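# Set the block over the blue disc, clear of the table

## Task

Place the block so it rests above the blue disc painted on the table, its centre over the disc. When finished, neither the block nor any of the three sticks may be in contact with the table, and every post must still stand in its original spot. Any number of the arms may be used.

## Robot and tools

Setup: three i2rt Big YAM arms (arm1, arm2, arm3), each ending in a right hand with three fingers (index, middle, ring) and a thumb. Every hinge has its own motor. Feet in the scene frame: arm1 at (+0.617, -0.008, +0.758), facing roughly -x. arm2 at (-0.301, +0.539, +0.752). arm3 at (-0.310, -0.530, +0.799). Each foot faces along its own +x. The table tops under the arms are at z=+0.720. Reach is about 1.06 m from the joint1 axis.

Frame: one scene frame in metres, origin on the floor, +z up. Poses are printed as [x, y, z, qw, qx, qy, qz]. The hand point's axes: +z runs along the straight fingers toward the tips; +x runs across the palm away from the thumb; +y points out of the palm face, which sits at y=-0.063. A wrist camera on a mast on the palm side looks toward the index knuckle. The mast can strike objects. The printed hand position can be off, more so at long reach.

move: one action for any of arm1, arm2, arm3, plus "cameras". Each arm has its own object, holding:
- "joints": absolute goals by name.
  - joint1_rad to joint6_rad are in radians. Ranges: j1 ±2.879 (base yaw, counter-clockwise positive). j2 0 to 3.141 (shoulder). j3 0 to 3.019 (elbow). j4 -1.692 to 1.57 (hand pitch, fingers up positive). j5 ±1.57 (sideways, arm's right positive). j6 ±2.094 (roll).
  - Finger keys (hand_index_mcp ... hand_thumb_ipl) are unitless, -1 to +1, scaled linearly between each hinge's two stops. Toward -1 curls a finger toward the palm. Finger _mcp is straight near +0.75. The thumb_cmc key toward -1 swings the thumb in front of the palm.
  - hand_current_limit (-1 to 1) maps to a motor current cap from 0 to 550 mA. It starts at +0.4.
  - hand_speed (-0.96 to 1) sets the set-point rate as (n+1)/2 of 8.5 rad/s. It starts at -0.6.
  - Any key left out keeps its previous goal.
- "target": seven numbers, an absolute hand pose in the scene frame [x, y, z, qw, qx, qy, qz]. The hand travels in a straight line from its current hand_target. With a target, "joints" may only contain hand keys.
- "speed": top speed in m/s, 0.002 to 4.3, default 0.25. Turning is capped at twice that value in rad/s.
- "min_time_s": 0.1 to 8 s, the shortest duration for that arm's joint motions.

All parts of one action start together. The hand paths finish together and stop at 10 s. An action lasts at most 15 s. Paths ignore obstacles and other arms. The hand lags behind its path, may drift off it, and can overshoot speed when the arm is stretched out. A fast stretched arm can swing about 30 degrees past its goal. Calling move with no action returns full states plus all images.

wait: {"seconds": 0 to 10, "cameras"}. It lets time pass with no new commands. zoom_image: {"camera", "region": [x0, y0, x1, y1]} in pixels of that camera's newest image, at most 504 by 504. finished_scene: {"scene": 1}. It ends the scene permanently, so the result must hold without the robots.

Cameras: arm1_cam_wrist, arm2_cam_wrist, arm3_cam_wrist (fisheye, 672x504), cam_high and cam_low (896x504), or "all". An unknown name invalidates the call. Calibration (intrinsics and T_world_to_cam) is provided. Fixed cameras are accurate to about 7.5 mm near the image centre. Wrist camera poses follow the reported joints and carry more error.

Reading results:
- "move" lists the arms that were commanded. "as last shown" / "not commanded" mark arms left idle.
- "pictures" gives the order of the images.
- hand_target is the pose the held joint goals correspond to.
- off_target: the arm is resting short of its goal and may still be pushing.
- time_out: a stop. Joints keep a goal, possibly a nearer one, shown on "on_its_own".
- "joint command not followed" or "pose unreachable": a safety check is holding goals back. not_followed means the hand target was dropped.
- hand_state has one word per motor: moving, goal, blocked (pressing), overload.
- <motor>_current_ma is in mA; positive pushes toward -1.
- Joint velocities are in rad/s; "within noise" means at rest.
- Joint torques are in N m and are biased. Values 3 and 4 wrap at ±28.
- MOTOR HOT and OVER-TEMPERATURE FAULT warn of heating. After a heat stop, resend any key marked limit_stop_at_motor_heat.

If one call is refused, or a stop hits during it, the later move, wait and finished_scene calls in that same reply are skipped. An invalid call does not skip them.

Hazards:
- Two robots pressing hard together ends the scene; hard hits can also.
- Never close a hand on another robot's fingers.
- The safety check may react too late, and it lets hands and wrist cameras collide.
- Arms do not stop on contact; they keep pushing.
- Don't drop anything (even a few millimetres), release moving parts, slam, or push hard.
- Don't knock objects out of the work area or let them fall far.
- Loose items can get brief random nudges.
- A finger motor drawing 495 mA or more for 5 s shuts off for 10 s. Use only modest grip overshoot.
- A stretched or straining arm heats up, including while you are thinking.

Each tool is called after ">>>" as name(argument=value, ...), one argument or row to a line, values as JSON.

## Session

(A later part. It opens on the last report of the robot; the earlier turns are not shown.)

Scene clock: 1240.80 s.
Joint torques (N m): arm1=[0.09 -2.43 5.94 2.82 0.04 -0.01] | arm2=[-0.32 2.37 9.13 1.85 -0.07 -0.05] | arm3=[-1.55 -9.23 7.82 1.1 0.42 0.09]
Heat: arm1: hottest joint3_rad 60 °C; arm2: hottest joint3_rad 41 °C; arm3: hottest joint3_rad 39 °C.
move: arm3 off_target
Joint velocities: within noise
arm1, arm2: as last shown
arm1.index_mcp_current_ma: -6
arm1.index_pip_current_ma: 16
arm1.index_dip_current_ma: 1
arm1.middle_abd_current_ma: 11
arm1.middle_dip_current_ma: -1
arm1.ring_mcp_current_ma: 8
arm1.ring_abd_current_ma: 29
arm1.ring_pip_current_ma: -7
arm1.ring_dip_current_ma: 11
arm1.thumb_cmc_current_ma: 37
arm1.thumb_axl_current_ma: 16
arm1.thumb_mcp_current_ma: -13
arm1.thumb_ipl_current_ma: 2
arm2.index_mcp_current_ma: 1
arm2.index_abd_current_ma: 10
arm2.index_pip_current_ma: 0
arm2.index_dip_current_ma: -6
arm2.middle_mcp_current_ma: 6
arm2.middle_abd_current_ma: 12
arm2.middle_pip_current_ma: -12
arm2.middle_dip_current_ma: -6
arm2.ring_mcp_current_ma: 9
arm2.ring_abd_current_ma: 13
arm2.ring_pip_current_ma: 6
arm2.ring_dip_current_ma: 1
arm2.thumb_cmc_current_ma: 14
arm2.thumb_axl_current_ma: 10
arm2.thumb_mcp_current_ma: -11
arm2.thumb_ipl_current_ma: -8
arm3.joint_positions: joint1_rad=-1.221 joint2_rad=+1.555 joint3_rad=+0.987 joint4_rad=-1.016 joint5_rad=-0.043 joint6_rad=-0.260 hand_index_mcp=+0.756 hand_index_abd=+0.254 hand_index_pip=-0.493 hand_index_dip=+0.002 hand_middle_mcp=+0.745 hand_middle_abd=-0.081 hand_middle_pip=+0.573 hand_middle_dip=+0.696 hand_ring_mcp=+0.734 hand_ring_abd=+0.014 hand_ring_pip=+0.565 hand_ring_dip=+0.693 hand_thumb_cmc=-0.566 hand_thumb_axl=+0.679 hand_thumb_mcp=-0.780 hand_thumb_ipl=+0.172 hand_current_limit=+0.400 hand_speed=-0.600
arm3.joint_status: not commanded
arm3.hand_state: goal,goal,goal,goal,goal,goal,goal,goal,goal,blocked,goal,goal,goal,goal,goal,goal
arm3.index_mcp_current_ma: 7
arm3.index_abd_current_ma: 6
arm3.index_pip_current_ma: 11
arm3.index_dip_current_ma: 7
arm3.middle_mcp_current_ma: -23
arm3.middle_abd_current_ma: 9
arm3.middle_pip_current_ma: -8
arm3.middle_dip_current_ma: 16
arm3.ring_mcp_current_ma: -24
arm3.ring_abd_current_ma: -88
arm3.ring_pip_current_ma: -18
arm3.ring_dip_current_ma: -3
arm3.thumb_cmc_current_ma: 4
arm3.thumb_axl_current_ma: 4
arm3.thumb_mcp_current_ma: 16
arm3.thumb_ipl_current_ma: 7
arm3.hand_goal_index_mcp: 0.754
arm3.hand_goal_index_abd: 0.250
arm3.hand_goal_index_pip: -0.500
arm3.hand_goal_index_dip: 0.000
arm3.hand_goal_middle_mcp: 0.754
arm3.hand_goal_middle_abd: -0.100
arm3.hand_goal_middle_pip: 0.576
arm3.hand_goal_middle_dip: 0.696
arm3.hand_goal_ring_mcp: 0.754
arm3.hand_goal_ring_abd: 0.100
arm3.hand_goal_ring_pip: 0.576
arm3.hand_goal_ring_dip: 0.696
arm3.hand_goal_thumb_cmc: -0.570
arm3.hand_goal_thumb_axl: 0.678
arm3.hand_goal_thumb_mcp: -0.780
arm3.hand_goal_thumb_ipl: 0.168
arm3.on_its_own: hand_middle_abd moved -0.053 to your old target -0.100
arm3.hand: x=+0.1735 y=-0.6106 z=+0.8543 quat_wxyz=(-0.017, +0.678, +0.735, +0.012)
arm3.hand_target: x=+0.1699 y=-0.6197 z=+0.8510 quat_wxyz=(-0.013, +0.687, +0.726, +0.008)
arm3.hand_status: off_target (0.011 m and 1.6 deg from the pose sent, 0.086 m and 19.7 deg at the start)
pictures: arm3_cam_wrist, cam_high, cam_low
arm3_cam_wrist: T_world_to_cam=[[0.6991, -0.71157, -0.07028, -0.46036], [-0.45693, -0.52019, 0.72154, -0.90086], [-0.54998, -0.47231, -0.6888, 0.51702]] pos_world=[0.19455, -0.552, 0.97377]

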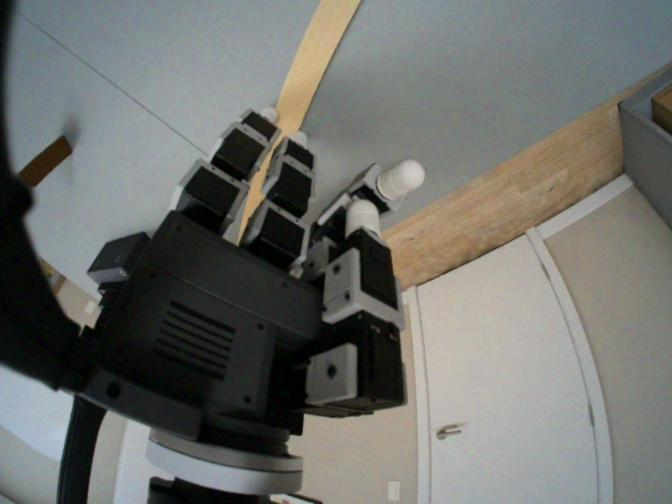

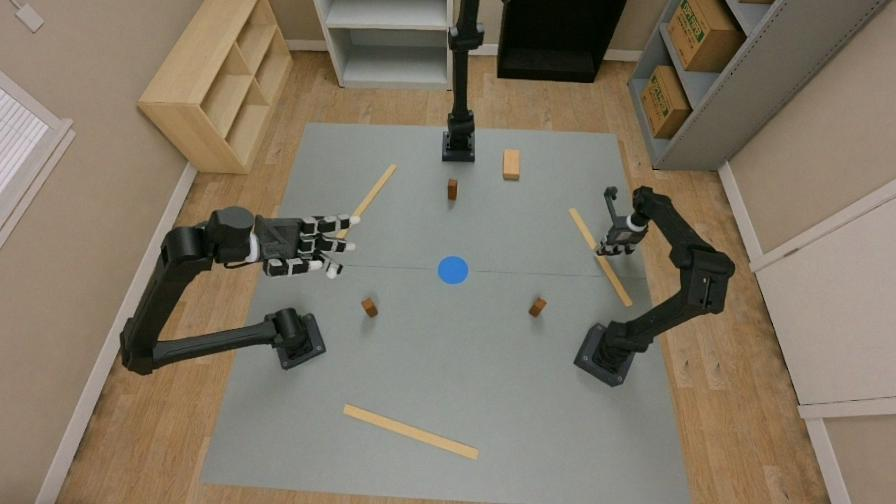

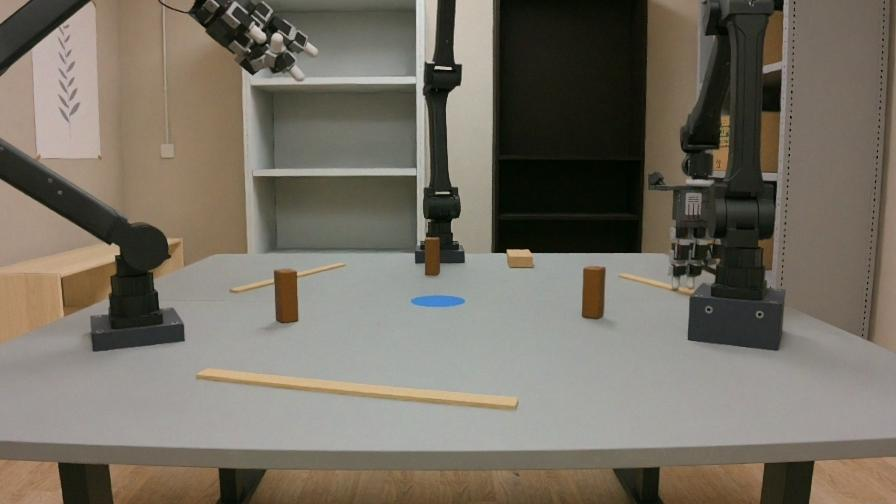

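>>> move(
  arm3={"target": [0.19, -0.58, 0.93, 0, 0.85, 0.5268, 0], "speed": 0.25, "joints": {"hand_index_mcp": 1, "hand_index_pip": 1, "hand_index_dip": 1, "hand_ring_mcp": 1, "hand_ring_pip": 1, "hand_ring_dip": 1, "hand_index_abd": 0.0, "hand_middle_abd": 0.0, "hand_ring_abd": 0.0}},
)

>>> move(
  arm3={"target": [0.2285, -0.526, 0.885, 0, 1, 0, 0], "speed": 0.25},
  cameras=["arm3_cam_wrist", "cam_low", "cam_high"],
)

>>> zoom_image(
  camera="cam_high",
  region=[540, 190, 680, 330],
)

Scene clock: 1298.53 s.
Joint torques (N m): arm1=[0.09 -2.43 5.94 2.82 0.05 -0.01] | arm2=[-0.32 2.26 9.11 1.88 -0.07 -0.05] | arm3=[-0.09 -9.29 12.96 0.08 0.26 0.08]
Heat: arm1: hottest joint3_rad 52 °C; arm2: hottest joint3_rad 42 °C; arm3: hottest joint3_rad 38 °C.
move: arm3 off_target
Joint velocities: within noise
arm1, arm2: as last shown
arm1.index_mcp_current_ma: -5
arm1.index_abd_current_ma: 1
arm1.index_pip_current_ma: 18
arm1.index_dip_current_ma: 0
arm1.middle_mcp_current_ma: 8
arm1.middle_abd_current_ma: 8
arm1.middle_dip_current_ma: 0
arm1.ring_mcp_current_ma: 9
arm1.ring_pip_current_ma: -4
arm1.ring_dip_current_ma: 14
arm1.thumb_cmc_current_ma: 35
arm1.thumb_axl_current_ma: 10
arm1.thumb_mcp_current_ma: -8
arm1.thumb_ipl_current_ma: -1
arm2.index_mcp_current_ma: 2
arm2.index_abd_current_ma: 6
arm2.middle_mcp_current_ma: 10
arm2.middle_abd_current_ma: 6
arm2.middle_pip_current_ma: -4
arm2.middle_dip_current_ma: -14
arm2.ring_mcp_current_ma: 4
arm2.ring_abd_current_ma: 17
arm2.ring_pip_current_ma: 8
arm2.ring_dip_current_ma: 9
arm2.thumb_cmc_current_ma: 15
arm2.thumb_axl_current_ma: 6
arm2.thumb_mcp_current_ma: -9
arm2.thumb_ipl_current_ma: -10
arm3.joint_positions: joint1_rad=-1.028 joint2_rad=+1.526 joint3_rad=+1.138 joint4_rad=-1.204 joint5_rad=-0.008 joint6_rad=+0.469 hand_index_mcp=+0.994 hand_index_abd=+0.001 hand_index_pip=+0.975 hand_index_dip=+0.998 hand_middle_mcp=+0.745 hand_middle_abd=-0.006 hand_middle_pip=+0.573 hand_middle_dip=+0.696 hand_ring_mcp=+0.986 hand_ring_abd=-0.003 hand_ring_pip=+0.975 hand_ring_dip=+0.999 hand_thumb_cmc=-0.568 hand_thumb_axl=+0.677 hand_thumb_mcp=-0.779 hand_thumb_ipl=+0.172 hand_current_limit=+0.400 hand_speed=-0.600
arm3.joint_status: hand_index_pip off_target (ended at +0.975, target +1.000); hand_ring_pip off_target (ended at +0.975, target +1.000); the others done
arm3.hand_state: goal,goal,blocked,goal,goal,goal,goal,goal,goal,goal,blocked,goal,goal,goal,goal,goal
arm3.index_mcp_current_ma: -4
arm3.index_abd_current_ma: 2
arm3.index_pip_current_ma: -41
arm3.index_dip_current_ma: 2
arm3.middle_mcp_current_ma: -21
arm3.middle_abd_current_ma: 5
arm3.middle_pip_current_ma: 10
arm3.middle_dip_current_ma: 12
arm3.ring_mcp_current_ma: -8
arm3.ring_abd_current_ma: -4
arm3.ring_pip_current_ma: -13
arm3.ring_dip_current_ma: 0
arm3.thumb_cmc_current_ma: -1
arm3.thumb_axl_current_ma: 1
arm3.thumb_mcp_current_ma: 5
arm3.thumb_ipl_current_ma: 6
arm3.hand_goal_index_mcp: 1.000
arm3.hand_goal_index_abd: 0.000
arm3.hand_goal_index_pip: 1.000
arm3.hand_goal_index_dip: 1.000
arm3.hand_goal_middle_mcp: 0.754
arm3.hand_goal_middle_abd: 0.000
arm3.hand_goal_middle_pip: 0.576
arm3.hand_goal_middle_dip: 0.696
arm3.hand_goal_ring_mcp: 1.000
arm3.hand_goal_ring_abd: 0.000
arm3.hand_goal_ring_pip: 1.000
arm3.hand_goal_ring_dip: 1.000
arm3.hand_goal_thumb_cmc: -0.570
arm3.hand_goal_thumb_axl: 0.678
arm3.hand_goal_thumb_mcp: -0.780
arm3.hand_goal_thumb_ipl: 0.168
arm3.hand: x=+0.1773 y=-0.5810 z=+0.9160 quat_wxyz=(-0.008, +0.849, +0.529, -0.009)
arm3.hand_target: x=+0.1895 y=-0.5799 z=+0.9301 quat_wxyz=(+0.000, +0.850, +0.527, +0.000)
arm3.hand_status: off_target (0.019 m and 1.4 deg from the pose sent, 0.083 m and 31.1 deg at the start)
pictures: none

Scene clock: 1301.60 s.
Joint torques (N m): arm1=[0.09 -2.43 5.94 2.82 0.05 -0.01] | arm2=[-0.38 2.32 9.1 1.91 -0.07 -0.05] | arm3=[0.32 -13.16 13.38 0.01 0.26 0.07]
Heat: arm1: hottest joint3_rad 52 °C; arm2: hottest joint3_rad 42 °C; arm3: hottest joint3_rad 38 °C.
move: arm3 off_target
Joint velocities: within noise
arm1, arm2: as last shown
arm1.index_mcp_current_ma: -4
arm1.index_abd_current_ma: 6
arm1.index_pip_current_ma: 19
arm1.index_dip_current_ma: -2
arm1.middle_mcp_current_ma: 9
arm1.middle_abd_current_ma: 11
arm1.middle_pip_current_ma: 7
arm1.middle_dip_current_ma: -6
arm1.ring_mcp_current_ma: 4
arm1.ring_abd_current_ma: 27
arm1.thumb_cmc_current_ma: 30
arm1.thumb_mcp_current_ma: -15
arm1.thumb_ipl_current_ma: -2
arm2.index_abd_current_ma: 11
arm2.index_pip_current_ma: 4
arm2.index_dip_current_ma: -7
arm2.middle_mcp_current_ma: 5
arm2.middle_abd_current_ma: 10
arm2.middle_pip_current_ma: -8
arm2.middle_dip_current_ma: -10
arm2.ring_mcp_current_ma: 8
arm2.ring_abd_current_ma: 15
arm2.ring_pip_current_ma: 11
arm2.ring_dip_current_ma: 5
arm2.thumb_cmc_current_ma: 13
arm2.thumb_axl_current_ma: 8
arm2.thumb_mcp_current_ma: -13
arm3.joint_positions: joint1_rad=-0.895 joint2_rad=+1.887 joint3_rad=+1.503 joint4_rad=-1.204 joint5_rad=-0.008 joint6_rad=+1.718 hand_index_mcp=+0.994 hand_index_abd=+0.001 hand_index_pip=+0.975 hand_index_dip=+0.998 hand_middle_mcp=+0.745 hand_middle_abd=-0.006 hand_middle_pip=+0.573 hand_middle_dip=+0.696 hand_ring_mcp=+0.986 hand_ring_abd=-0.003 hand_ring_pip=+0.975 hand_ring_dip=+0.999 hand_thumb_cmc=-0.572 hand_thumb_axl=+0.677 hand_thumb_mcp=-0.779 hand_thumb_ipl=+0.172 hand_current_limit=+0.400 hand_speed=-0.600
arm3.joint_status: not commanded
arm3.hand_state: goal,goal,blocked,goal,goal,goal,goal,goal,goal,goal,blocked,goal,goal,goal,goal,goal
arm3.index_mcp_current_ma: 8
arm3.index_abd_current_ma: 5
arm3.index_pip_current_ma: -30
arm3.index_dip_current_ma: -5
arm3.middle_mcp_current_ma: -16
arm3.middle_abd_current_ma: -1
arm3.middle_pip_current_ma: -1
arm3.middle_dip_current_ma: -6
arm3.ring_mcp_current_ma: -24
arm3.ring_abd_current_ma: 5
arm3.ring_pip_current_ma: -10
arm3.ring_dip_current_ma: 9
arm3.thumb_cmc_current_ma: 4
arm3.thumb_axl_current_ma: 1
arm3.thumb_mcp_current_ma: 6
arm3.thumb_ipl_current_ma: 15
arm3.hand_goal_index_mcp: 1.000
arm3.hand_goal_index_abd: 0.000
arm3.hand_goal_index_pip: 1.000
arm3.hand_goal_index_dip: 1.000
arm3.hand_goal_middle_mcp: 0.754
arm3.hand_goal_middle_abd: 0.000
arm3.hand_goal_middle_pip: 0.576
arm3.hand_goal_middle_dip: 0.696
arm3.hand_goal_ring_mcp: 1.000
arm3.hand_goal_ring_abd: 0.000
arm3.hand_goal_ring_pip: 1.000
arm3.hand_goal_ring_dip: 1.000
arm3.hand_goal_thumb_cmc: -0.570
arm3.hand_goal_thumb_axl: 0.678
arm3.hand_goal_thumb_mcp: -0.780
arm3.hand_goal_thumb_ipl: 0.168
arm3.hand: x=+0.2150 y=-0.5327 z=+0.8768 quat_wxyz=(-0.001, +1.000, +0.000, -0.010)
arm3.hand_target: x=+0.2280 y=-0.5259 z=+0.8851 quat_wxyz=(+0.000, +1.000, +0.000, +0.000)
arm3.hand_status: off_target (0.017 m and 1.2 deg from the pose sent, 0.081 m and 63.9 deg at the start)
pictures: arm3_cam_wrist, cam_high, cam_low
arm3_cam_wrist: T_world_to_cam=[[-0.76816, -0.63993, -0.02047, -0.12233], [-0.43622, 0.4997, 0.74834, -0.34218], [-0.46866, 0.58377, -0.663, 1.11469]] pos_world=[0.27918, -0.55802, 0.9926]

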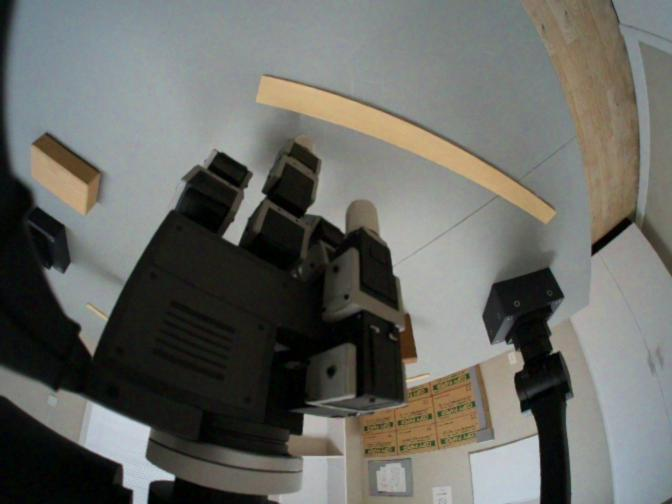

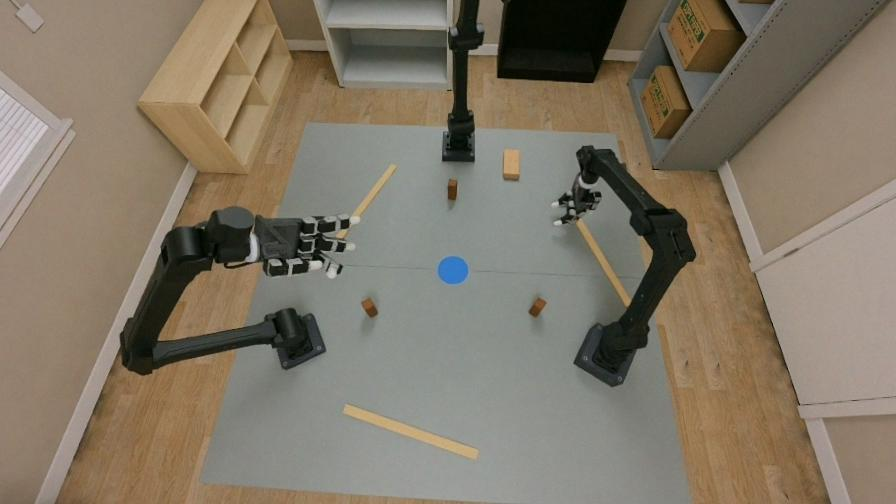

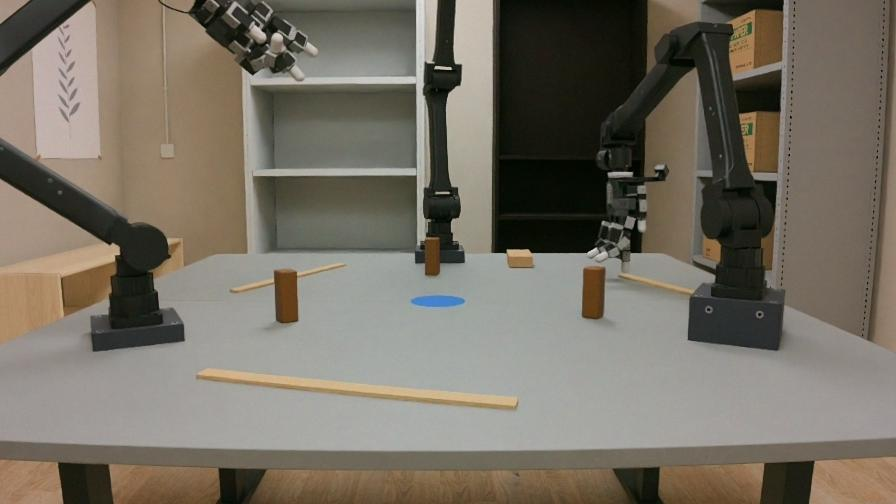

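Scaled by 3.600 from the camera's image (finer frame: 1280x720).

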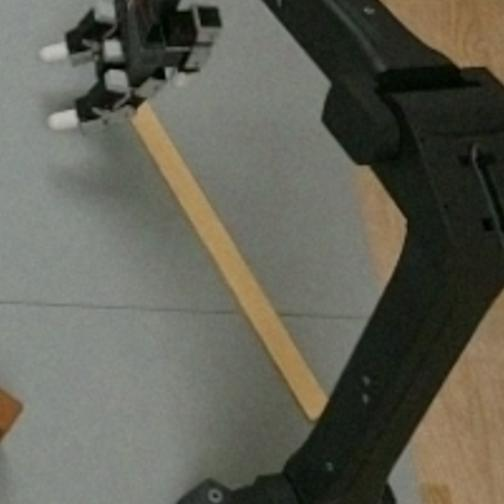

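>>> move(
  arm3={"target": [0.2285, -0.520, 0.852, 0, 1, 0, 0.005], "speed": 0.1},
  cameras=["arm3_cam_wrist", "cam_low"],
)

>>> zoom_image(
  camera="cam_low",
  region=[580, 230, 680, 300],
)

Scene clock: 1317.17 s.
Joint torques (N m): arm1=[0.09 -2.43 5.96 2.84 0.05 0] | arm2=[-0.26 2.2 9.1 1.88 -0.07 -0.05] | arm3=[0.21 -13.33 9.29 0.99 0.27 0.07]
Heat: arm1: hottest joint3_rad 51 °C; arm2: hottest joint3_rad 42 °C; arm3: hottest joint3_rad 40 °C.
move: arm3 done
Joint velocities: within noise
arm1, arm2: as last shown
arm1.index_pip_current_ma: 22
arm1.index_dip_current_ma: 3
arm1.middle_mcp_current_ma: 4
arm1.middle_abd_current_ma: 15
arm1.middle_pip_current_ma: 2
arm1.middle_dip_current_ma: 0
arm1.ring_mcp_current_ma: 5
arm1.ring_abd_current_ma: 34
arm1.ring_dip_current_ma: 7
arm1.thumb_cmc_current_ma: 29
arm1.thumb_axl_current_ma: 3
arm1.thumb_mcp_current_ma: -18
arm1.thumb_ipl_current_ma: 5
arm2.index_mcp_current_ma: 5
arm2.index_abd_current_ma: 6
arm2.index_pip_current_ma: -2
arm2.index_dip_current_ma: -5
arm2.middle_mcp_current_ma: 7
arm2.middle_pip_current_ma: -9
arm2.middle_dip_current_ma: -9
arm2.ring_mcp_current_ma: 7
arm2.ring_abd_current_ma: 17
arm2.ring_pip_current_ma: 10
arm2.ring_dip_current_ma: 9
arm2.thumb_cmc_current_ma: 11
arm2.thumb_ipl_current_ma: -5
arm3.joint_positions: joint1_rad=-0.883 joint2_rad=+1.919 joint3_rad=+1.503 joint4_rad=-1.141 joint5_rad=-0.006 joint6_rad=+1.729 hand_index_mcp=+0.994 hand_index_abd=+0.001 hand_index_pip=+0.975 hand_index_dip=+0.998 hand_middle_mcp=+0.745 hand_middle_abd=-0.006 hand_middle_pip=+0.573 hand_middle_dip=+0.696 hand_ring_mcp=+0.986 hand_ring_abd=-0.003 hand_ring_pip=+0.975 hand_ring_dip=+0.999 hand_thumb_cmc=-0.572 hand_thumb_axl=+0.677 hand_thumb_mcp=-0.779 hand_thumb_ipl=+0.172 hand_current_limit=+0.400 hand_speed=-0.600
arm3.joint_status: not commanded
arm3.hand_state: goal,goal,blocked,goal,goal,goal,goal,goal,goal,goal,blocked,goal,goal,goal,goal,goal
arm3.index_mcp_current_ma: 13
arm3.index_abd_current_ma: -9
arm3.index_pip_current_ma: -21
arm3.index_dip_current_ma: -5
arm3.middle_mcp_current_ma: -9
arm3.middle_abd_current_ma: -10
arm3.middle_pip_current_ma: -13
arm3.middle_dip_current_ma: 17
arm3.ring_mcp_current_ma: -26
arm3.ring_abd_current_ma: -11
arm3.ring_pip_current_ma: -19
arm3.ring_dip_current_ma: -1
arm3.thumb_cmc_current_ma: 5
arm3.thumb_axl_current_ma: 11
arm3.thumb_mcp_current_ma: 12
arm3.thumb_ipl_current_ma: 3
arm3.hand_goal_index_mcp: 1.000
arm3.hand_goal_index_abd: 0.000
arm3.hand_goal_index_pip: 1.000
arm3.hand_goal_index_dip: 1.000
arm3.hand_goal_middle_mcp: 0.754
arm3.hand_goal_middle_abd: 0.000
arm3.hand_goal_middle_pip: 0.576
arm3.hand_goal_middle_dip: 0.696
arm3.hand_goal_ring_mcp: 1.000
arm3.hand_goal_ring_abd: 0.000
arm3.hand_goal_ring_pip: 1.000
arm3.hand_goal_ring_dip: 1.000
arm3.hand_goal_thumb_cmc: -0.570
arm3.hand_goal_thumb_axl: 0.678
arm3.hand_goal_thumb_mcp: -0.780
arm3.hand_goal_thumb_ipl: 0.168
arm3.hand: x=+0.2276 y=-0.5247 z=+0.8583 quat_wxyz=(-0.002, +1.000, +0.000, +0.005)
arm3.hand_target: x=+0.2285 y=-0.5201 z=+0.8521 quat_wxyz=(+0.000, +1.000, +0.000, +0.005)
arm3.hand_status: done (0.008 m and 0.3 deg from the pose sent, 0.031 m and 1.8 deg at the start)
arm3_cam_wrist: T_world_to_cam=[[-0.76711, -0.63987, -0.04583, -0.08634], [-0.45903, 0.49759, 0.736, -0.31215], [-0.44814, 0.58564, -0.67543, 1.11056]] pos_world=[0.28817, -0.55031, 0.97589]

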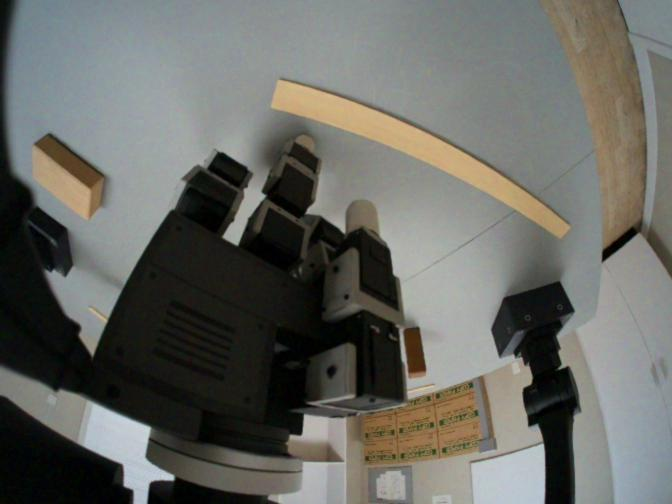

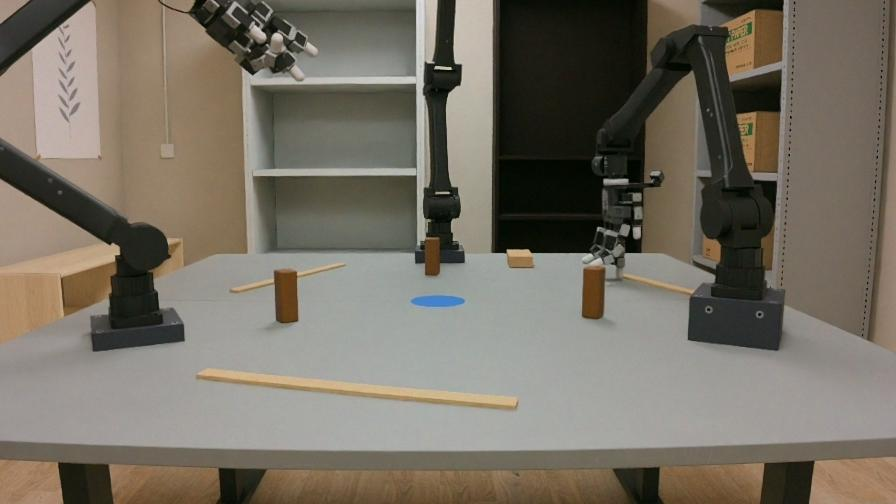

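Scaled by 5.040 from the camera's image (finer frame: 1280x720).

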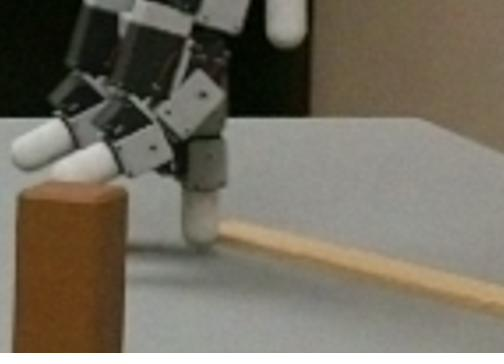

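>>> move(
  arm3={"target": [0.2600, -0.60, 0.848, 0, 1, 0, 0.005], "speed": 0.1},
  cameras=["arm3_cam_wrist", "cam_low", "cam_high"],
)

>>> zoom_image(
  camera="cam_low",
  region=[580, 230, 680, 300],
)

Scene clock: 1326.80 s.
Joint torques (N m): arm1=[0.09 -2.43 5.94 2.82 0.04 -0.01] | arm2=[-0.38 2.2 9.11 1.88 -0.07 -0.05] | arm3=[-1.73 -12.51 12.49 0.35 0.49 -0.13]
Heat: arm1: hottest joint3_rad 51 °C; arm2: hottest joint3_rad 42 °C; arm3: hottest joint3_rad 40 °C.
move: arm3 off_target
Joint velocities: within noise
arm1, arm2: as last shown
arm1.index_mcp_current_ma: -9
arm1.index_abd_current_ma: 9
arm1.index_pip_current_ma: 20
arm1.index_dip_current_ma: -1
arm1.middle_mcp_current_ma: 3
arm1.middle_abd_current_ma: 12
arm1.middle_pip_current_ma: 3
arm1.middle_dip_current_ma: 2
arm1.ring_mcp_current_ma: 10
arm1.ring_abd_current_ma: 28
arm1.ring_pip_current_ma: -14
arm1.ring_dip_current_ma: 16
arm1.thumb_cmc_current_ma: 40
arm1.thumb_axl_current_ma: 7
arm1.thumb_mcp_current_ma: -17
arm1.thumb_ipl_current_ma: 3
arm2.index_mcp_current_ma: 1
arm2.index_abd_current_ma: 5
arm2.index_pip_current_ma: 2
arm2.index_dip_current_ma: -6
arm2.middle_abd_current_ma: 6
arm2.middle_pip_current_ma: -10
arm2.middle_dip_current_ma: -7
arm2.ring_mcp_current_ma: 10
arm2.ring_abd_current_ma: 18
arm2.ring_pip_current_ma: 13
arm2.ring_dip_current_ma: 4
arm2.thumb_axl_current_ma: 4
arm2.thumb_mcp_current_ma: -11
arm2.thumb_ipl_current_ma: -13
arm3.joint_positions: joint1_rad=-1.002 joint2_rad=+1.958 joint3_rad=+1.552 joint4_rad=-1.149 joint5_rad=-0.014 joint6_rad=+1.606 hand_index_mcp=+0.993 hand_index_abd=+0.001 hand_index_pip=+0.975 hand_index_dip=+0.998 hand_middle_mcp=+0.842 hand_middle_abd=+0.058 hand_middle_pip=+0.638 hand_middle_dip=+0.725 hand_ring_mcp=+0.986 hand_ring_abd=-0.003 hand_ring_pip=+0.975 hand_ring_dip=+0.999 hand_thumb_cmc=-0.572 hand_thumb_axl=+0.678 hand_thumb_mcp=-0.784 hand_thumb_ipl=+0.171 hand_current_limit=+0.400 hand_speed=-0.600
arm3.joint_status: not commanded
arm3.hand_state: goal,goal,blocked,goal,blocked,blocked,blocked,blocked,goal,goal,blocked,goal,goal,goal,goal,goal
arm3.index_mcp_current_ma: -7
arm3.index_abd_current_ma: -2
arm3.index_pip_current_ma: -21
arm3.index_dip_current_ma: 1
arm3.middle_mcp_current_ma: 154
arm3.middle_abd_current_ma: 46
arm3.middle_pip_current_ma: 90
arm3.middle_dip_current_ma: 51
arm3.ring_mcp_current_ma: -13
arm3.ring_abd_current_ma: -3
arm3.ring_pip_current_ma: -23
arm3.ring_dip_current_ma: -15
arm3.thumb_cmc_current_ma: -2
arm3.thumb_axl_current_ma: 8
arm3.thumb_mcp_current_ma: -3
arm3.thumb_ipl_current_ma: -6
arm3.hand_goal_index_mcp: 1.000
arm3.hand_goal_index_abd: 0.000
arm3.hand_goal_index_pip: 1.000
arm3.hand_goal_index_dip: 1.000
arm3.hand_goal_middle_mcp: 0.754
arm3.hand_goal_middle_abd: 0.000
arm3.hand_goal_middle_pip: 0.576
arm3.hand_goal_middle_dip: 0.696
arm3.hand_goal_ring_mcp: 1.000
arm3.hand_goal_ring_abd: 0.000
arm3.hand_goal_ring_pip: 1.000
arm3.hand_goal_ring_dip: 1.000
arm3.hand_goal_thumb_cmc: -0.570
arm3.hand_goal_thumb_axl: 0.678
arm3.hand_goal_thumb_mcp: -0.780
arm3.hand_goal_thumb_ipl: 0.168
arm3.hand: x=+0.2495 y=-0.5899 z=+0.8535 quat_wxyz=(-0.005, +1.000, +0.003, +0.006)
arm3.hand_target: x=+0.2594 y=-0.6000 z=+0.8481 quat_wxyz=(+0.000, +1.000, +0.000, +0.005)
arm3.hand_status: off_target (0.016 m and 0.7 deg from the pose sent, 0.083 m and 0.3 deg at the start)
pictures: arm3_cam_wrist, cam_high, cam_low
arm3_cam_wrist: T_world_to_cam=[[-0.76374, -0.64346, -0.05167, -0.10954], [-0.46342, 0.49079, 0.73781, -0.27066], [-0.44939, 0.58744, -0.67302, 1.15458]] pos_world=[0.30977, -0.61589, 0.9711]

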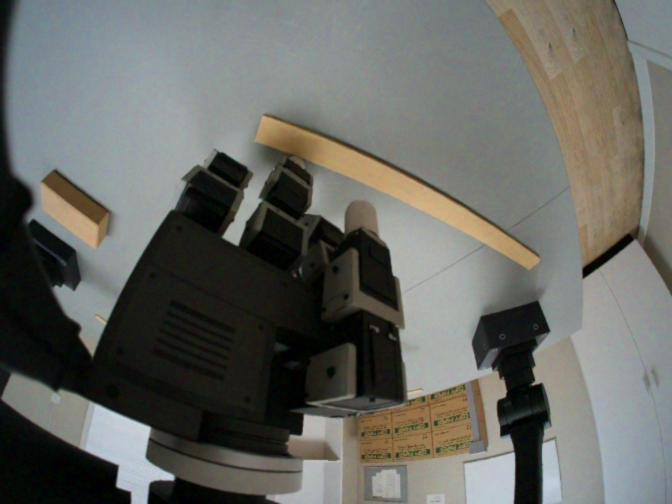

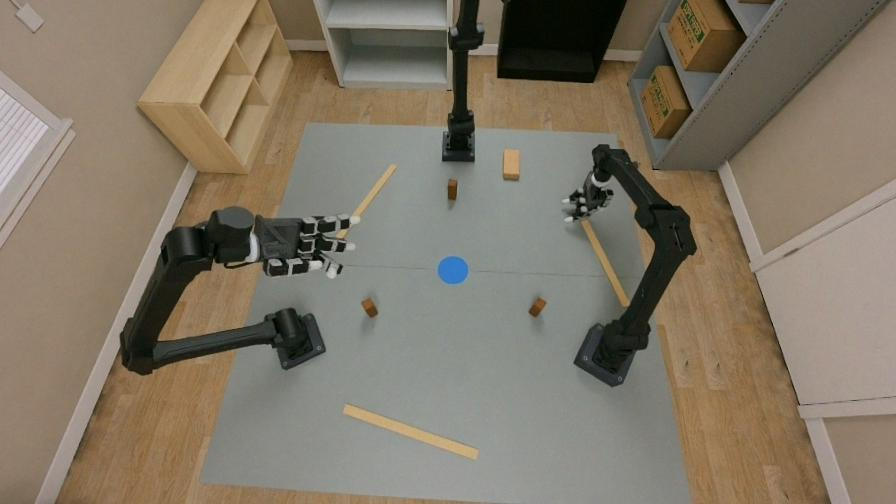

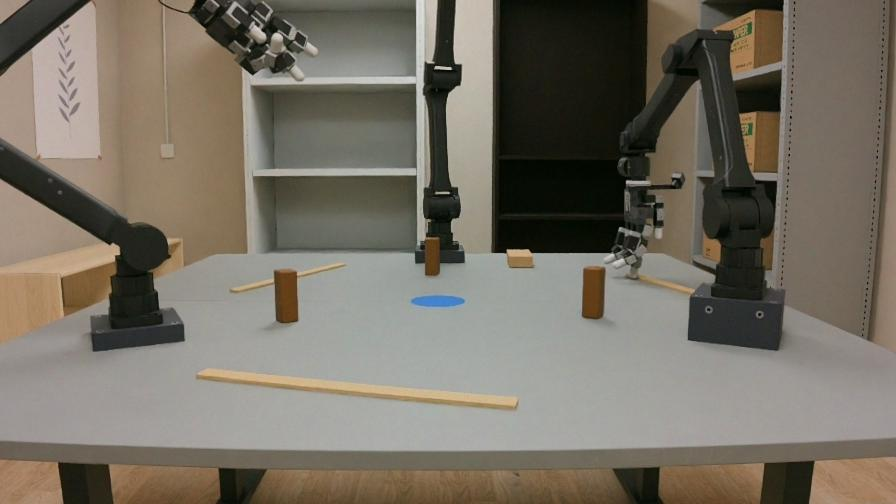

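Scaled by 5.040 from the camera's image (finer frame: 1280x720).

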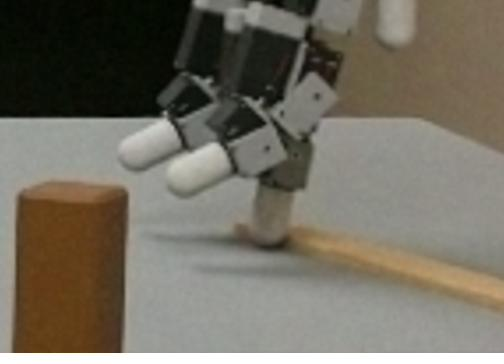

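>>> move(
  arm3={"target": [0.2675, -0.66, 0.853, 0, 1, 0, 0.005], "speed": 0.12, "joints": {"hand_middle_mcp": 0.70}},
)

>>> move(
  arm3={"target": [0.255, -0.75, 0.853, 0, 1, 0, 0.005], "speed": 0.12},
  cameras=["arm3_cam_wrist", "cam_low", "cam_high"],
)

>>> zoom_image(
  camera="cam_high",
  region=[540, 170, 700, 330],
)

Scene clock: 1341.70 s.
Joint torques (N m): arm1=[0.09 -2.43 5.94 2.84 0.05 -0.01] | arm2=[-0.32 2.26 9.09 1.87 -0.06 -0.05] | arm3=[-0.73 -13.04 12.74 0.21 0.5 -0.11]
Heat: arm1: hottest joint3_rad 50 °C; arm2: hottest joint3_rad 42 °C; arm3: hottest joint3_rad 42 °C.
move: arm3 off_target
Joint velocities: within noise
arm1.joint_positions: joint1_rad=+0.250 joint2_rad=+1.438 joint3_rad=+2.828 joint4_rad=-1.330 joint5_rad=-0.023 joint6_rad=+1.049 hand_index_mcp=+1.000 hand_index_abd=+0.256 hand_index_pip=-0.482 hand_index_dip=+0.007 hand_middle_mcp=+0.763 hand_middle_abd=+0.145 hand_middle_pip=+0.577 hand_middle_dip=+0.696 hand_ring_mcp=+0.762 hand_ring_abd=-0.087 hand_ring_pip=+0.577 hand_ring_dip=+0.696 hand_thumb_cmc=-0.545 hand_thumb_axl=+0.683 hand_thumb_mcp=-0.784 hand_thumb_ipl=+0.168 hand_current_limit=+0.400 hand_speed=-0.600
arm1.joint_status: not commanded
arm1.hand_state: overload,goal,goal,goal,goal,goal,goal,goal,goal,blocked,goal,goal,blocked,goal,goal,goal
arm1.index_mcp_current_ma: -2
arm1.index_abd_current_ma: 7
arm1.index_pip_current_ma: 17
arm1.index_dip_current_ma: 2
arm1.middle_mcp_current_ma: 6
arm1.middle_abd_current_ma: 9
arm1.middle_pip_current_ma: -3
arm1.middle_dip_current_ma: 0
arm1.ring_mcp_current_ma: 10
arm1.ring_abd_current_ma: 29
arm1.ring_pip_current_ma: -5
arm1.ring_dip_current_ma: 10
arm1.thumb_cmc_current_ma: 32
arm1.thumb_axl_current_ma: 6
arm1.thumb_mcp_current_ma: -9
arm1.thumb_ipl_current_ma: 1
arm1.hand_goal_index_mcp: 0.754
arm1.hand_goal_index_abd: 0.250
arm1.hand_goal_index_pip: -0.500
arm1.hand_goal_index_dip: 0.000
arm1.hand_goal_middle_mcp: 0.754
arm1.hand_goal_middle_abd: 0.140
arm1.hand_goal_middle_pip: 0.576
arm1.hand_goal_middle_dip: 0.696
arm1.hand_goal_ring_mcp: 0.754
arm1.hand_goal_ring_abd: -0.140
arm1.hand_goal_ring_pip: 0.576
arm1.hand_goal_ring_dip: 0.696
arm1.hand_goal_thumb_cmc: -0.570
arm1.hand_goal_thumb_axl: 0.678
arm1.hand_goal_thumb_mcp: -0.780
arm1.hand_goal_thumb_ipl: 0.168
arm1.hand: x=+0.2486 y=-0.0272 z=+1.6844 quat_wxyz=(+0.722, +0.274, -0.631, -0.082)
arm1.hand_target: x=+0.2482 y=-0.0274 z=+1.6884 quat_wxyz=(+0.727, +0.272, -0.626, -0.083)
arm1.hand_status: not commanded
arm2: as last shown
arm2.index_mcp_current_ma: 4
arm2.index_abd_current_ma: 11
arm2.index_pip_current_ma: -3
arm2.index_dip_current_ma: -8
arm2.middle_mcp_current_ma: 6
arm2.middle_abd_current_ma: 11
arm2.middle_pip_current_ma: -11
arm2.ring_mcp_current_ma: 11
arm2.ring_abd_current_ma: 15
arm2.ring_pip_current_ma: 6
arm2.ring_dip_current_ma: 6
arm2.thumb_cmc_current_ma: 16
arm2.thumb_axl_current_ma: 3
arm2.thumb_mcp_current_ma: -12
arm2.thumb_ipl_current_ma: -7
arm3.joint_positions: joint1_rad=-1.113 joint2_rad=+1.981 joint3_rad=+1.592 joint4_rad=-1.170 joint5_rad=-0.015 joint6_rad=+1.505 hand_index_mcp=+0.993 hand_index_abd=+0.001 hand_index_pip=+0.975 hand_index_dip=+0.998 hand_middle_mcp=+0.806 hand_middle_abd=+0.019 hand_middle_pip=+0.638 hand_middle_dip=+0.725 hand_ring_mcp=+0.986 hand_ring_abd=-0.003 hand_ring_pip=+0.975 hand_ring_dip=+0.999 hand_thumb_cmc=-0.572 hand_thumb_axl=+0.678 hand_thumb_mcp=-0.784 hand_thumb_ipl=+0.170 hand_current_limit=+0.400 hand_speed=-0.600
arm3.joint_status: hand_middle_mcp off_target (ended at +0.806, target +0.700)
arm3.hand_state: goal,goal,blocked,goal,blocked,goal,blocked,blocked,goal,goal,blocked,goal,goal,goal,goal,goal
arm3.index_mcp_current_ma: 3
arm3.index_abd_current_ma: 0
arm3.index_pip_current_ma: -32
arm3.index_dip_current_ma: -7
arm3.middle_mcp_current_ma: 184
arm3.middle_abd_current_ma: 8
arm3.middle_pip_current_ma: 81
arm3.middle_dip_current_ma: 41
arm3.ring_mcp_current_ma: -40
arm3.ring_abd_current_ma: 14
arm3.ring_pip_current_ma: -26
arm3.ring_dip_current_ma: -6
arm3.thumb_cmc_current_ma: 4
arm3.thumb_axl_current_ma: 11
arm3.thumb_mcp_current_ma: 11
arm3.thumb_ipl_current_ma: 10
arm3.hand_goal_index_mcp: 1.000
arm3.hand_goal_index_abd: 0.000
arm3.hand_goal_index_pip: 1.000
arm3.hand_goal_index_dip: 1.000
arm3.hand_goal_middle_mcp: 0.700
arm3.hand_goal_middle_abd: 0.000
arm3.hand_goal_middle_pip: 0.576
arm3.hand_goal_middle_dip: 0.696
arm3.hand_goal_ring_mcp: 1.000
arm3.hand_goal_ring_abd: 0.000
arm3.hand_goal_ring_pip: 1.000
arm3.hand_goal_ring_dip: 1.000
arm3.hand_goal_thumb_cmc: -0.570
arm3.hand_goal_thumb_axl: 0.678
arm3.hand_goal_thumb_mcp: -0.780
arm3.hand_goal_thumb_ipl: 0.168
arm3.hand: x=+0.2570 y=-0.6547 z=+0.8550 quat_wxyz=(-0.005, +1.000, -0.002, +0.005)
arm3.hand_target: x=+0.2671 y=-0.6599 z=+0.8530 quat_wxyz=(+0.000, +1.000, +0.000, +0.005)
arm3.hand_status: off_target (0.012 m and 0.7 deg from the pose sent, 0.072 m and 0.7 deg at the start)
pictures: none

Scene clock: 1343.13 s.
Joint torques (N m): arm1=[0.15 -2.43 5.94 2.84 0.05 -0.01] | arm2=[-0.32 2.26 9.11 1.88 -0.07 -0.05] | arm3=[-1.2 -13.22 12.75 0.13 0.42 -0.11]
Heat: arm1: hottest joint3_rad 50 °C; arm2: hottest joint3_rad 42 °C; arm3: hottest joint3_rad 43 °C.
move: arm3 off_target
Joint velocities: within noise
arm1: as last shown
arm1.index_mcp_current_ma: 0
arm1.index_abd_current_ma: 13
arm1.index_pip_current_ma: 27
arm1.index_dip_current_ma: 3
arm1.middle_abd_current_ma: 14
arm1.middle_pip_current_ma: -5
arm1.ring_mcp_current_ma: 15
arm1.ring_abd_current_ma: 30
arm1.ring_pip_current_ma: -3
arm1.ring_dip_current_ma: 6
arm1.thumb_cmc_current_ma: 38
arm1.thumb_mcp_current_ma: -16
arm1.thumb_ipl_current_ma: 3
arm2.joint_positions: joint1_rad=+0.017 joint2_rad=+0.620 joint3_rad=+1.375 joint4_rad=-1.399 joint5_rad=-0.024 joint6_rad=+1.132 hand_index_mcp=+0.755 hand_index_abd=+0.255 hand_index_pip=-0.496 hand_index_dip=+0.000 hand_middle_mcp=+0.753 hand_middle_abd=+0.157 hand_middle_pip=+0.577 hand_middle_dip=+0.696 hand_ring_mcp=+0.760 hand_ring_abd=-0.152 hand_ring_pip=+0.579 hand_ring_dip=+0.697 hand_thumb_cmc=-0.564 hand_thumb_axl=+0.679 hand_thumb_mcp=-0.783 hand_thumb_ipl=+0.168 hand_current_limit=+0.400 hand_speed=-0.600
arm2.joint_status: not commanded
arm2.hand_state: goal,goal,goal,goal,goal,goal,goal,goal,goal,goal,goal,goal,goal,goal,goal,goal
arm2.index_mcp_current_ma: -1
arm2.index_abd_current_ma: 9
arm2.index_pip_current_ma: 4
arm2.index_dip_current_ma: -3
arm2.middle_mcp_current_ma: 11
arm2.middle_abd_current_ma: 6
arm2.middle_pip_current_ma: -12
arm2.middle_dip_current_ma: -8
arm2.ring_mcp_current_ma: 6
arm2.ring_abd_current_ma: 14
arm2.ring_pip_current_ma: 13
arm2.ring_dip_current_ma: 4
arm2.thumb_cmc_current_ma: 8
arm2.thumb_axl_current_ma: 1
arm2.thumb_mcp_current_ma: -16
arm2.thumb_ipl_current_ma: -6
arm2.hand_goal_index_mcp: 0.754
arm2.hand_goal_index_abd: 0.250
arm2.hand_goal_index_pip: -0.500
arm2.hand_goal_index_dip: 0.000
arm2.hand_goal_middle_mcp: 0.754
arm2.hand_goal_middle_abd: 0.150
arm2.hand_goal_middle_pip: 0.576
arm2.hand_goal_middle_dip: 0.696
arm2.hand_goal_ring_mcp: 0.754
arm2.hand_goal_ring_abd: -0.160
arm2.hand_goal_ring_pip: 0.576
arm2.hand_goal_ring_dip: 0.696
arm2.hand_goal_thumb_cmc: -0.570
arm2.hand_goal_thumb_axl: 0.678
arm2.hand_goal_thumb_mcp: -0.780
arm2.hand_goal_thumb_ipl: 0.168
arm2.hand: x=-0.2507 y=+0.2936 z=+1.2834 quat_wxyz=(+0.296, +0.855, -0.258, +0.338)
arm2.hand_target: x=-0.2517 y=+0.2954 z=+1.2910 quat_wxyz=(+0.302, +0.851, -0.257, +0.344)
arm2.hand_status: not commanded
arm3.joint_positions: joint1_rad=-1.260 joint2_rad=+1.984 joint3_rad=+1.597 joint4_rad=-1.171 joint5_rad=-0.015 joint6_rad=+1.353 hand_index_mcp=+0.993 hand_index_abd=+0.001 hand_index_pip=+0.975 hand_index_dip=+0.998 hand_middle_mcp=+0.801 hand_middle_abd=-0.004 hand_middle_pip=+0.637 hand_middle_dip=+0.725 hand_ring_mcp=+0.986 hand_ring_abd=-0.003 hand_ring_pip=+0.975 hand_ring_dip=+0.999 hand_thumb_cmc=-0.572 hand_thumb_axl=+0.678 hand_thumb_mcp=-0.784 hand_thumb_ipl=+0.170 hand_current_limit=+0.400 hand_speed=-0.600
arm3.joint_status: not commanded
arm3.hand_state: goal,goal,blocked,goal,blocked,goal,blocked,blocked,goal,goal,blocked,goal,goal,goal,goal,goal
arm3.index_mcp_current_ma: 4
arm3.index_abd_current_ma: 2
arm3.index_pip_current_ma: -13
arm3.index_dip_current_ma: -1
arm3.middle_mcp_current_ma: 164
arm3.middle_abd_current_ma: -1
arm3.middle_pip_current_ma: 82
arm3.middle_dip_current_ma: 26
arm3.ring_mcp_current_ma: -8
arm3.ring_abd_current_ma: -8
arm3.ring_pip_current_ma: -27
arm3.ring_dip_current_ma: 19
arm3.thumb_cmc_current_ma: 8
arm3.thumb_axl_current_ma: -7
arm3.thumb_mcp_current_ma: -8
arm3.thumb_ipl_current_ma: -1
arm3.hand_goal_index_mcp: 1.000
arm3.hand_goal_index_abd: 0.000
arm3.hand_goal_index_pip: 1.000
arm3.hand_goal_index_dip: 1.000
arm3.hand_goal_middle_mcp: 0.700
arm3.hand_goal_middle_abd: 0.000
arm3.hand_goal_middle_pip: 0.576
arm3.hand_goal_middle_dip: 0.696
arm3.hand_goal_ring_mcp: 1.000
arm3.hand_goal_ring_abd: 0.000
arm3.hand_goal_ring_pip: 1.000
arm3.hand_goal_ring_dip: 1.000
arm3.hand_goal_thumb_cmc: -0.570
arm3.hand_goal_thumb_axl: 0.678
arm3.hand_goal_thumb_mcp: -0.780
arm3.hand_goal_thumb_ipl: 0.168
arm3.hand: x=+0.2463 y=-0.7412 z=+0.8555 quat_wxyz=(-0.004, +1.000, +0.000, +0.007)
arm3.hand_target: x=+0.2546 y=-0.7500 z=+0.8531 quat_wxyz=(+0.000, +1.000, +0.000, +0.005)
arm3.hand_status: off_target (0.013 m and 0.5 deg from the pose sent, 0.095 m and 0.7 deg at the start)
pictures: arm3_cam_wrist, cam_high, cam_low
arm3_cam_wrist: T_world_to_cam=[[-0.7676, -0.63892, -0.05062, -0.20572], [-0.46075, 0.49518, 0.73655, -0.19565], [-0.44553, 0.5887, -0.67449, 1.24466]] pos_world=[0.30648, -0.7673, 0.97319]

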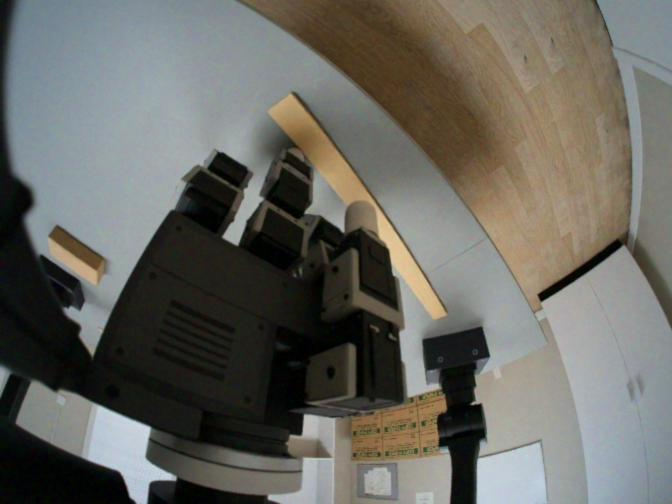

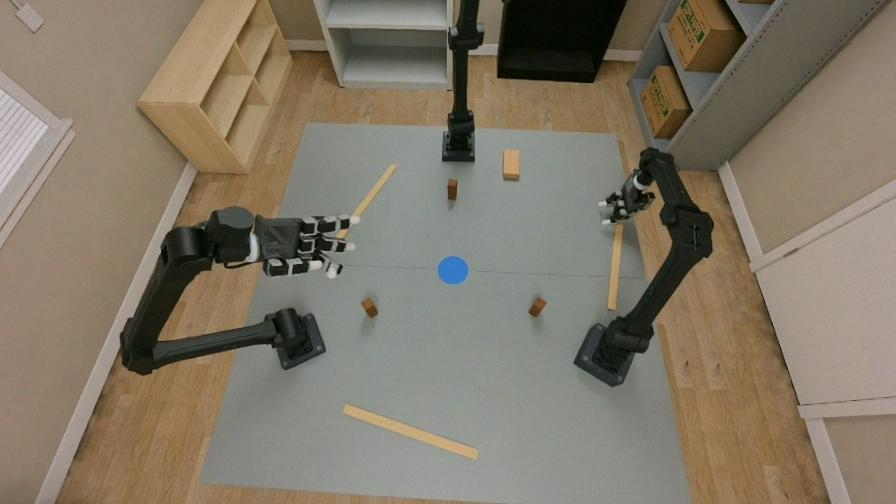

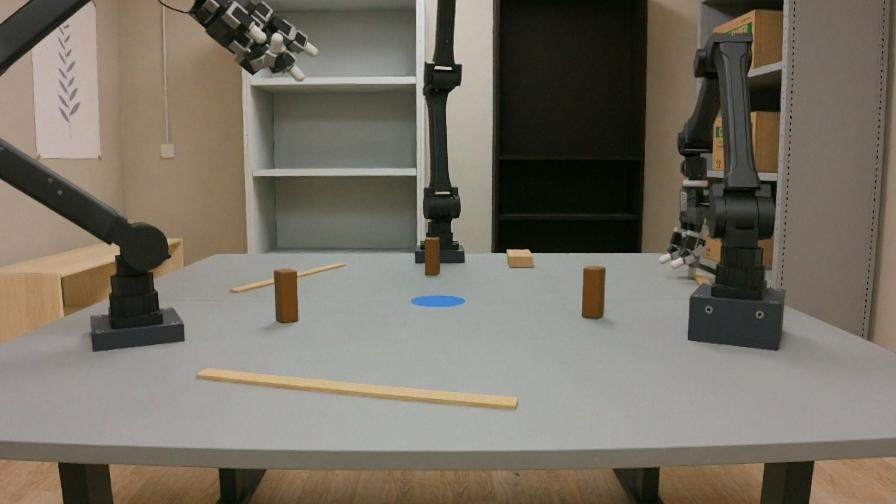

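Scaled by 3.150 from the camera's image (finer frame: 1280x720).

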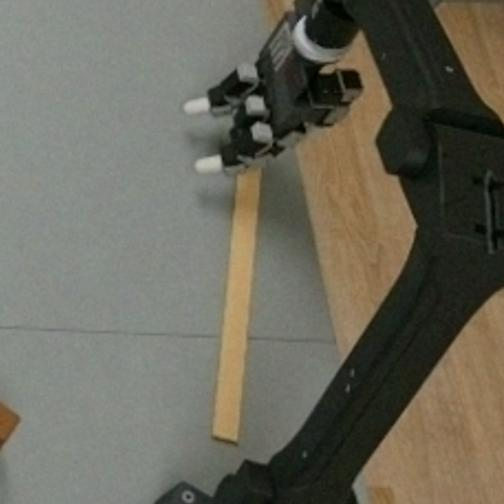

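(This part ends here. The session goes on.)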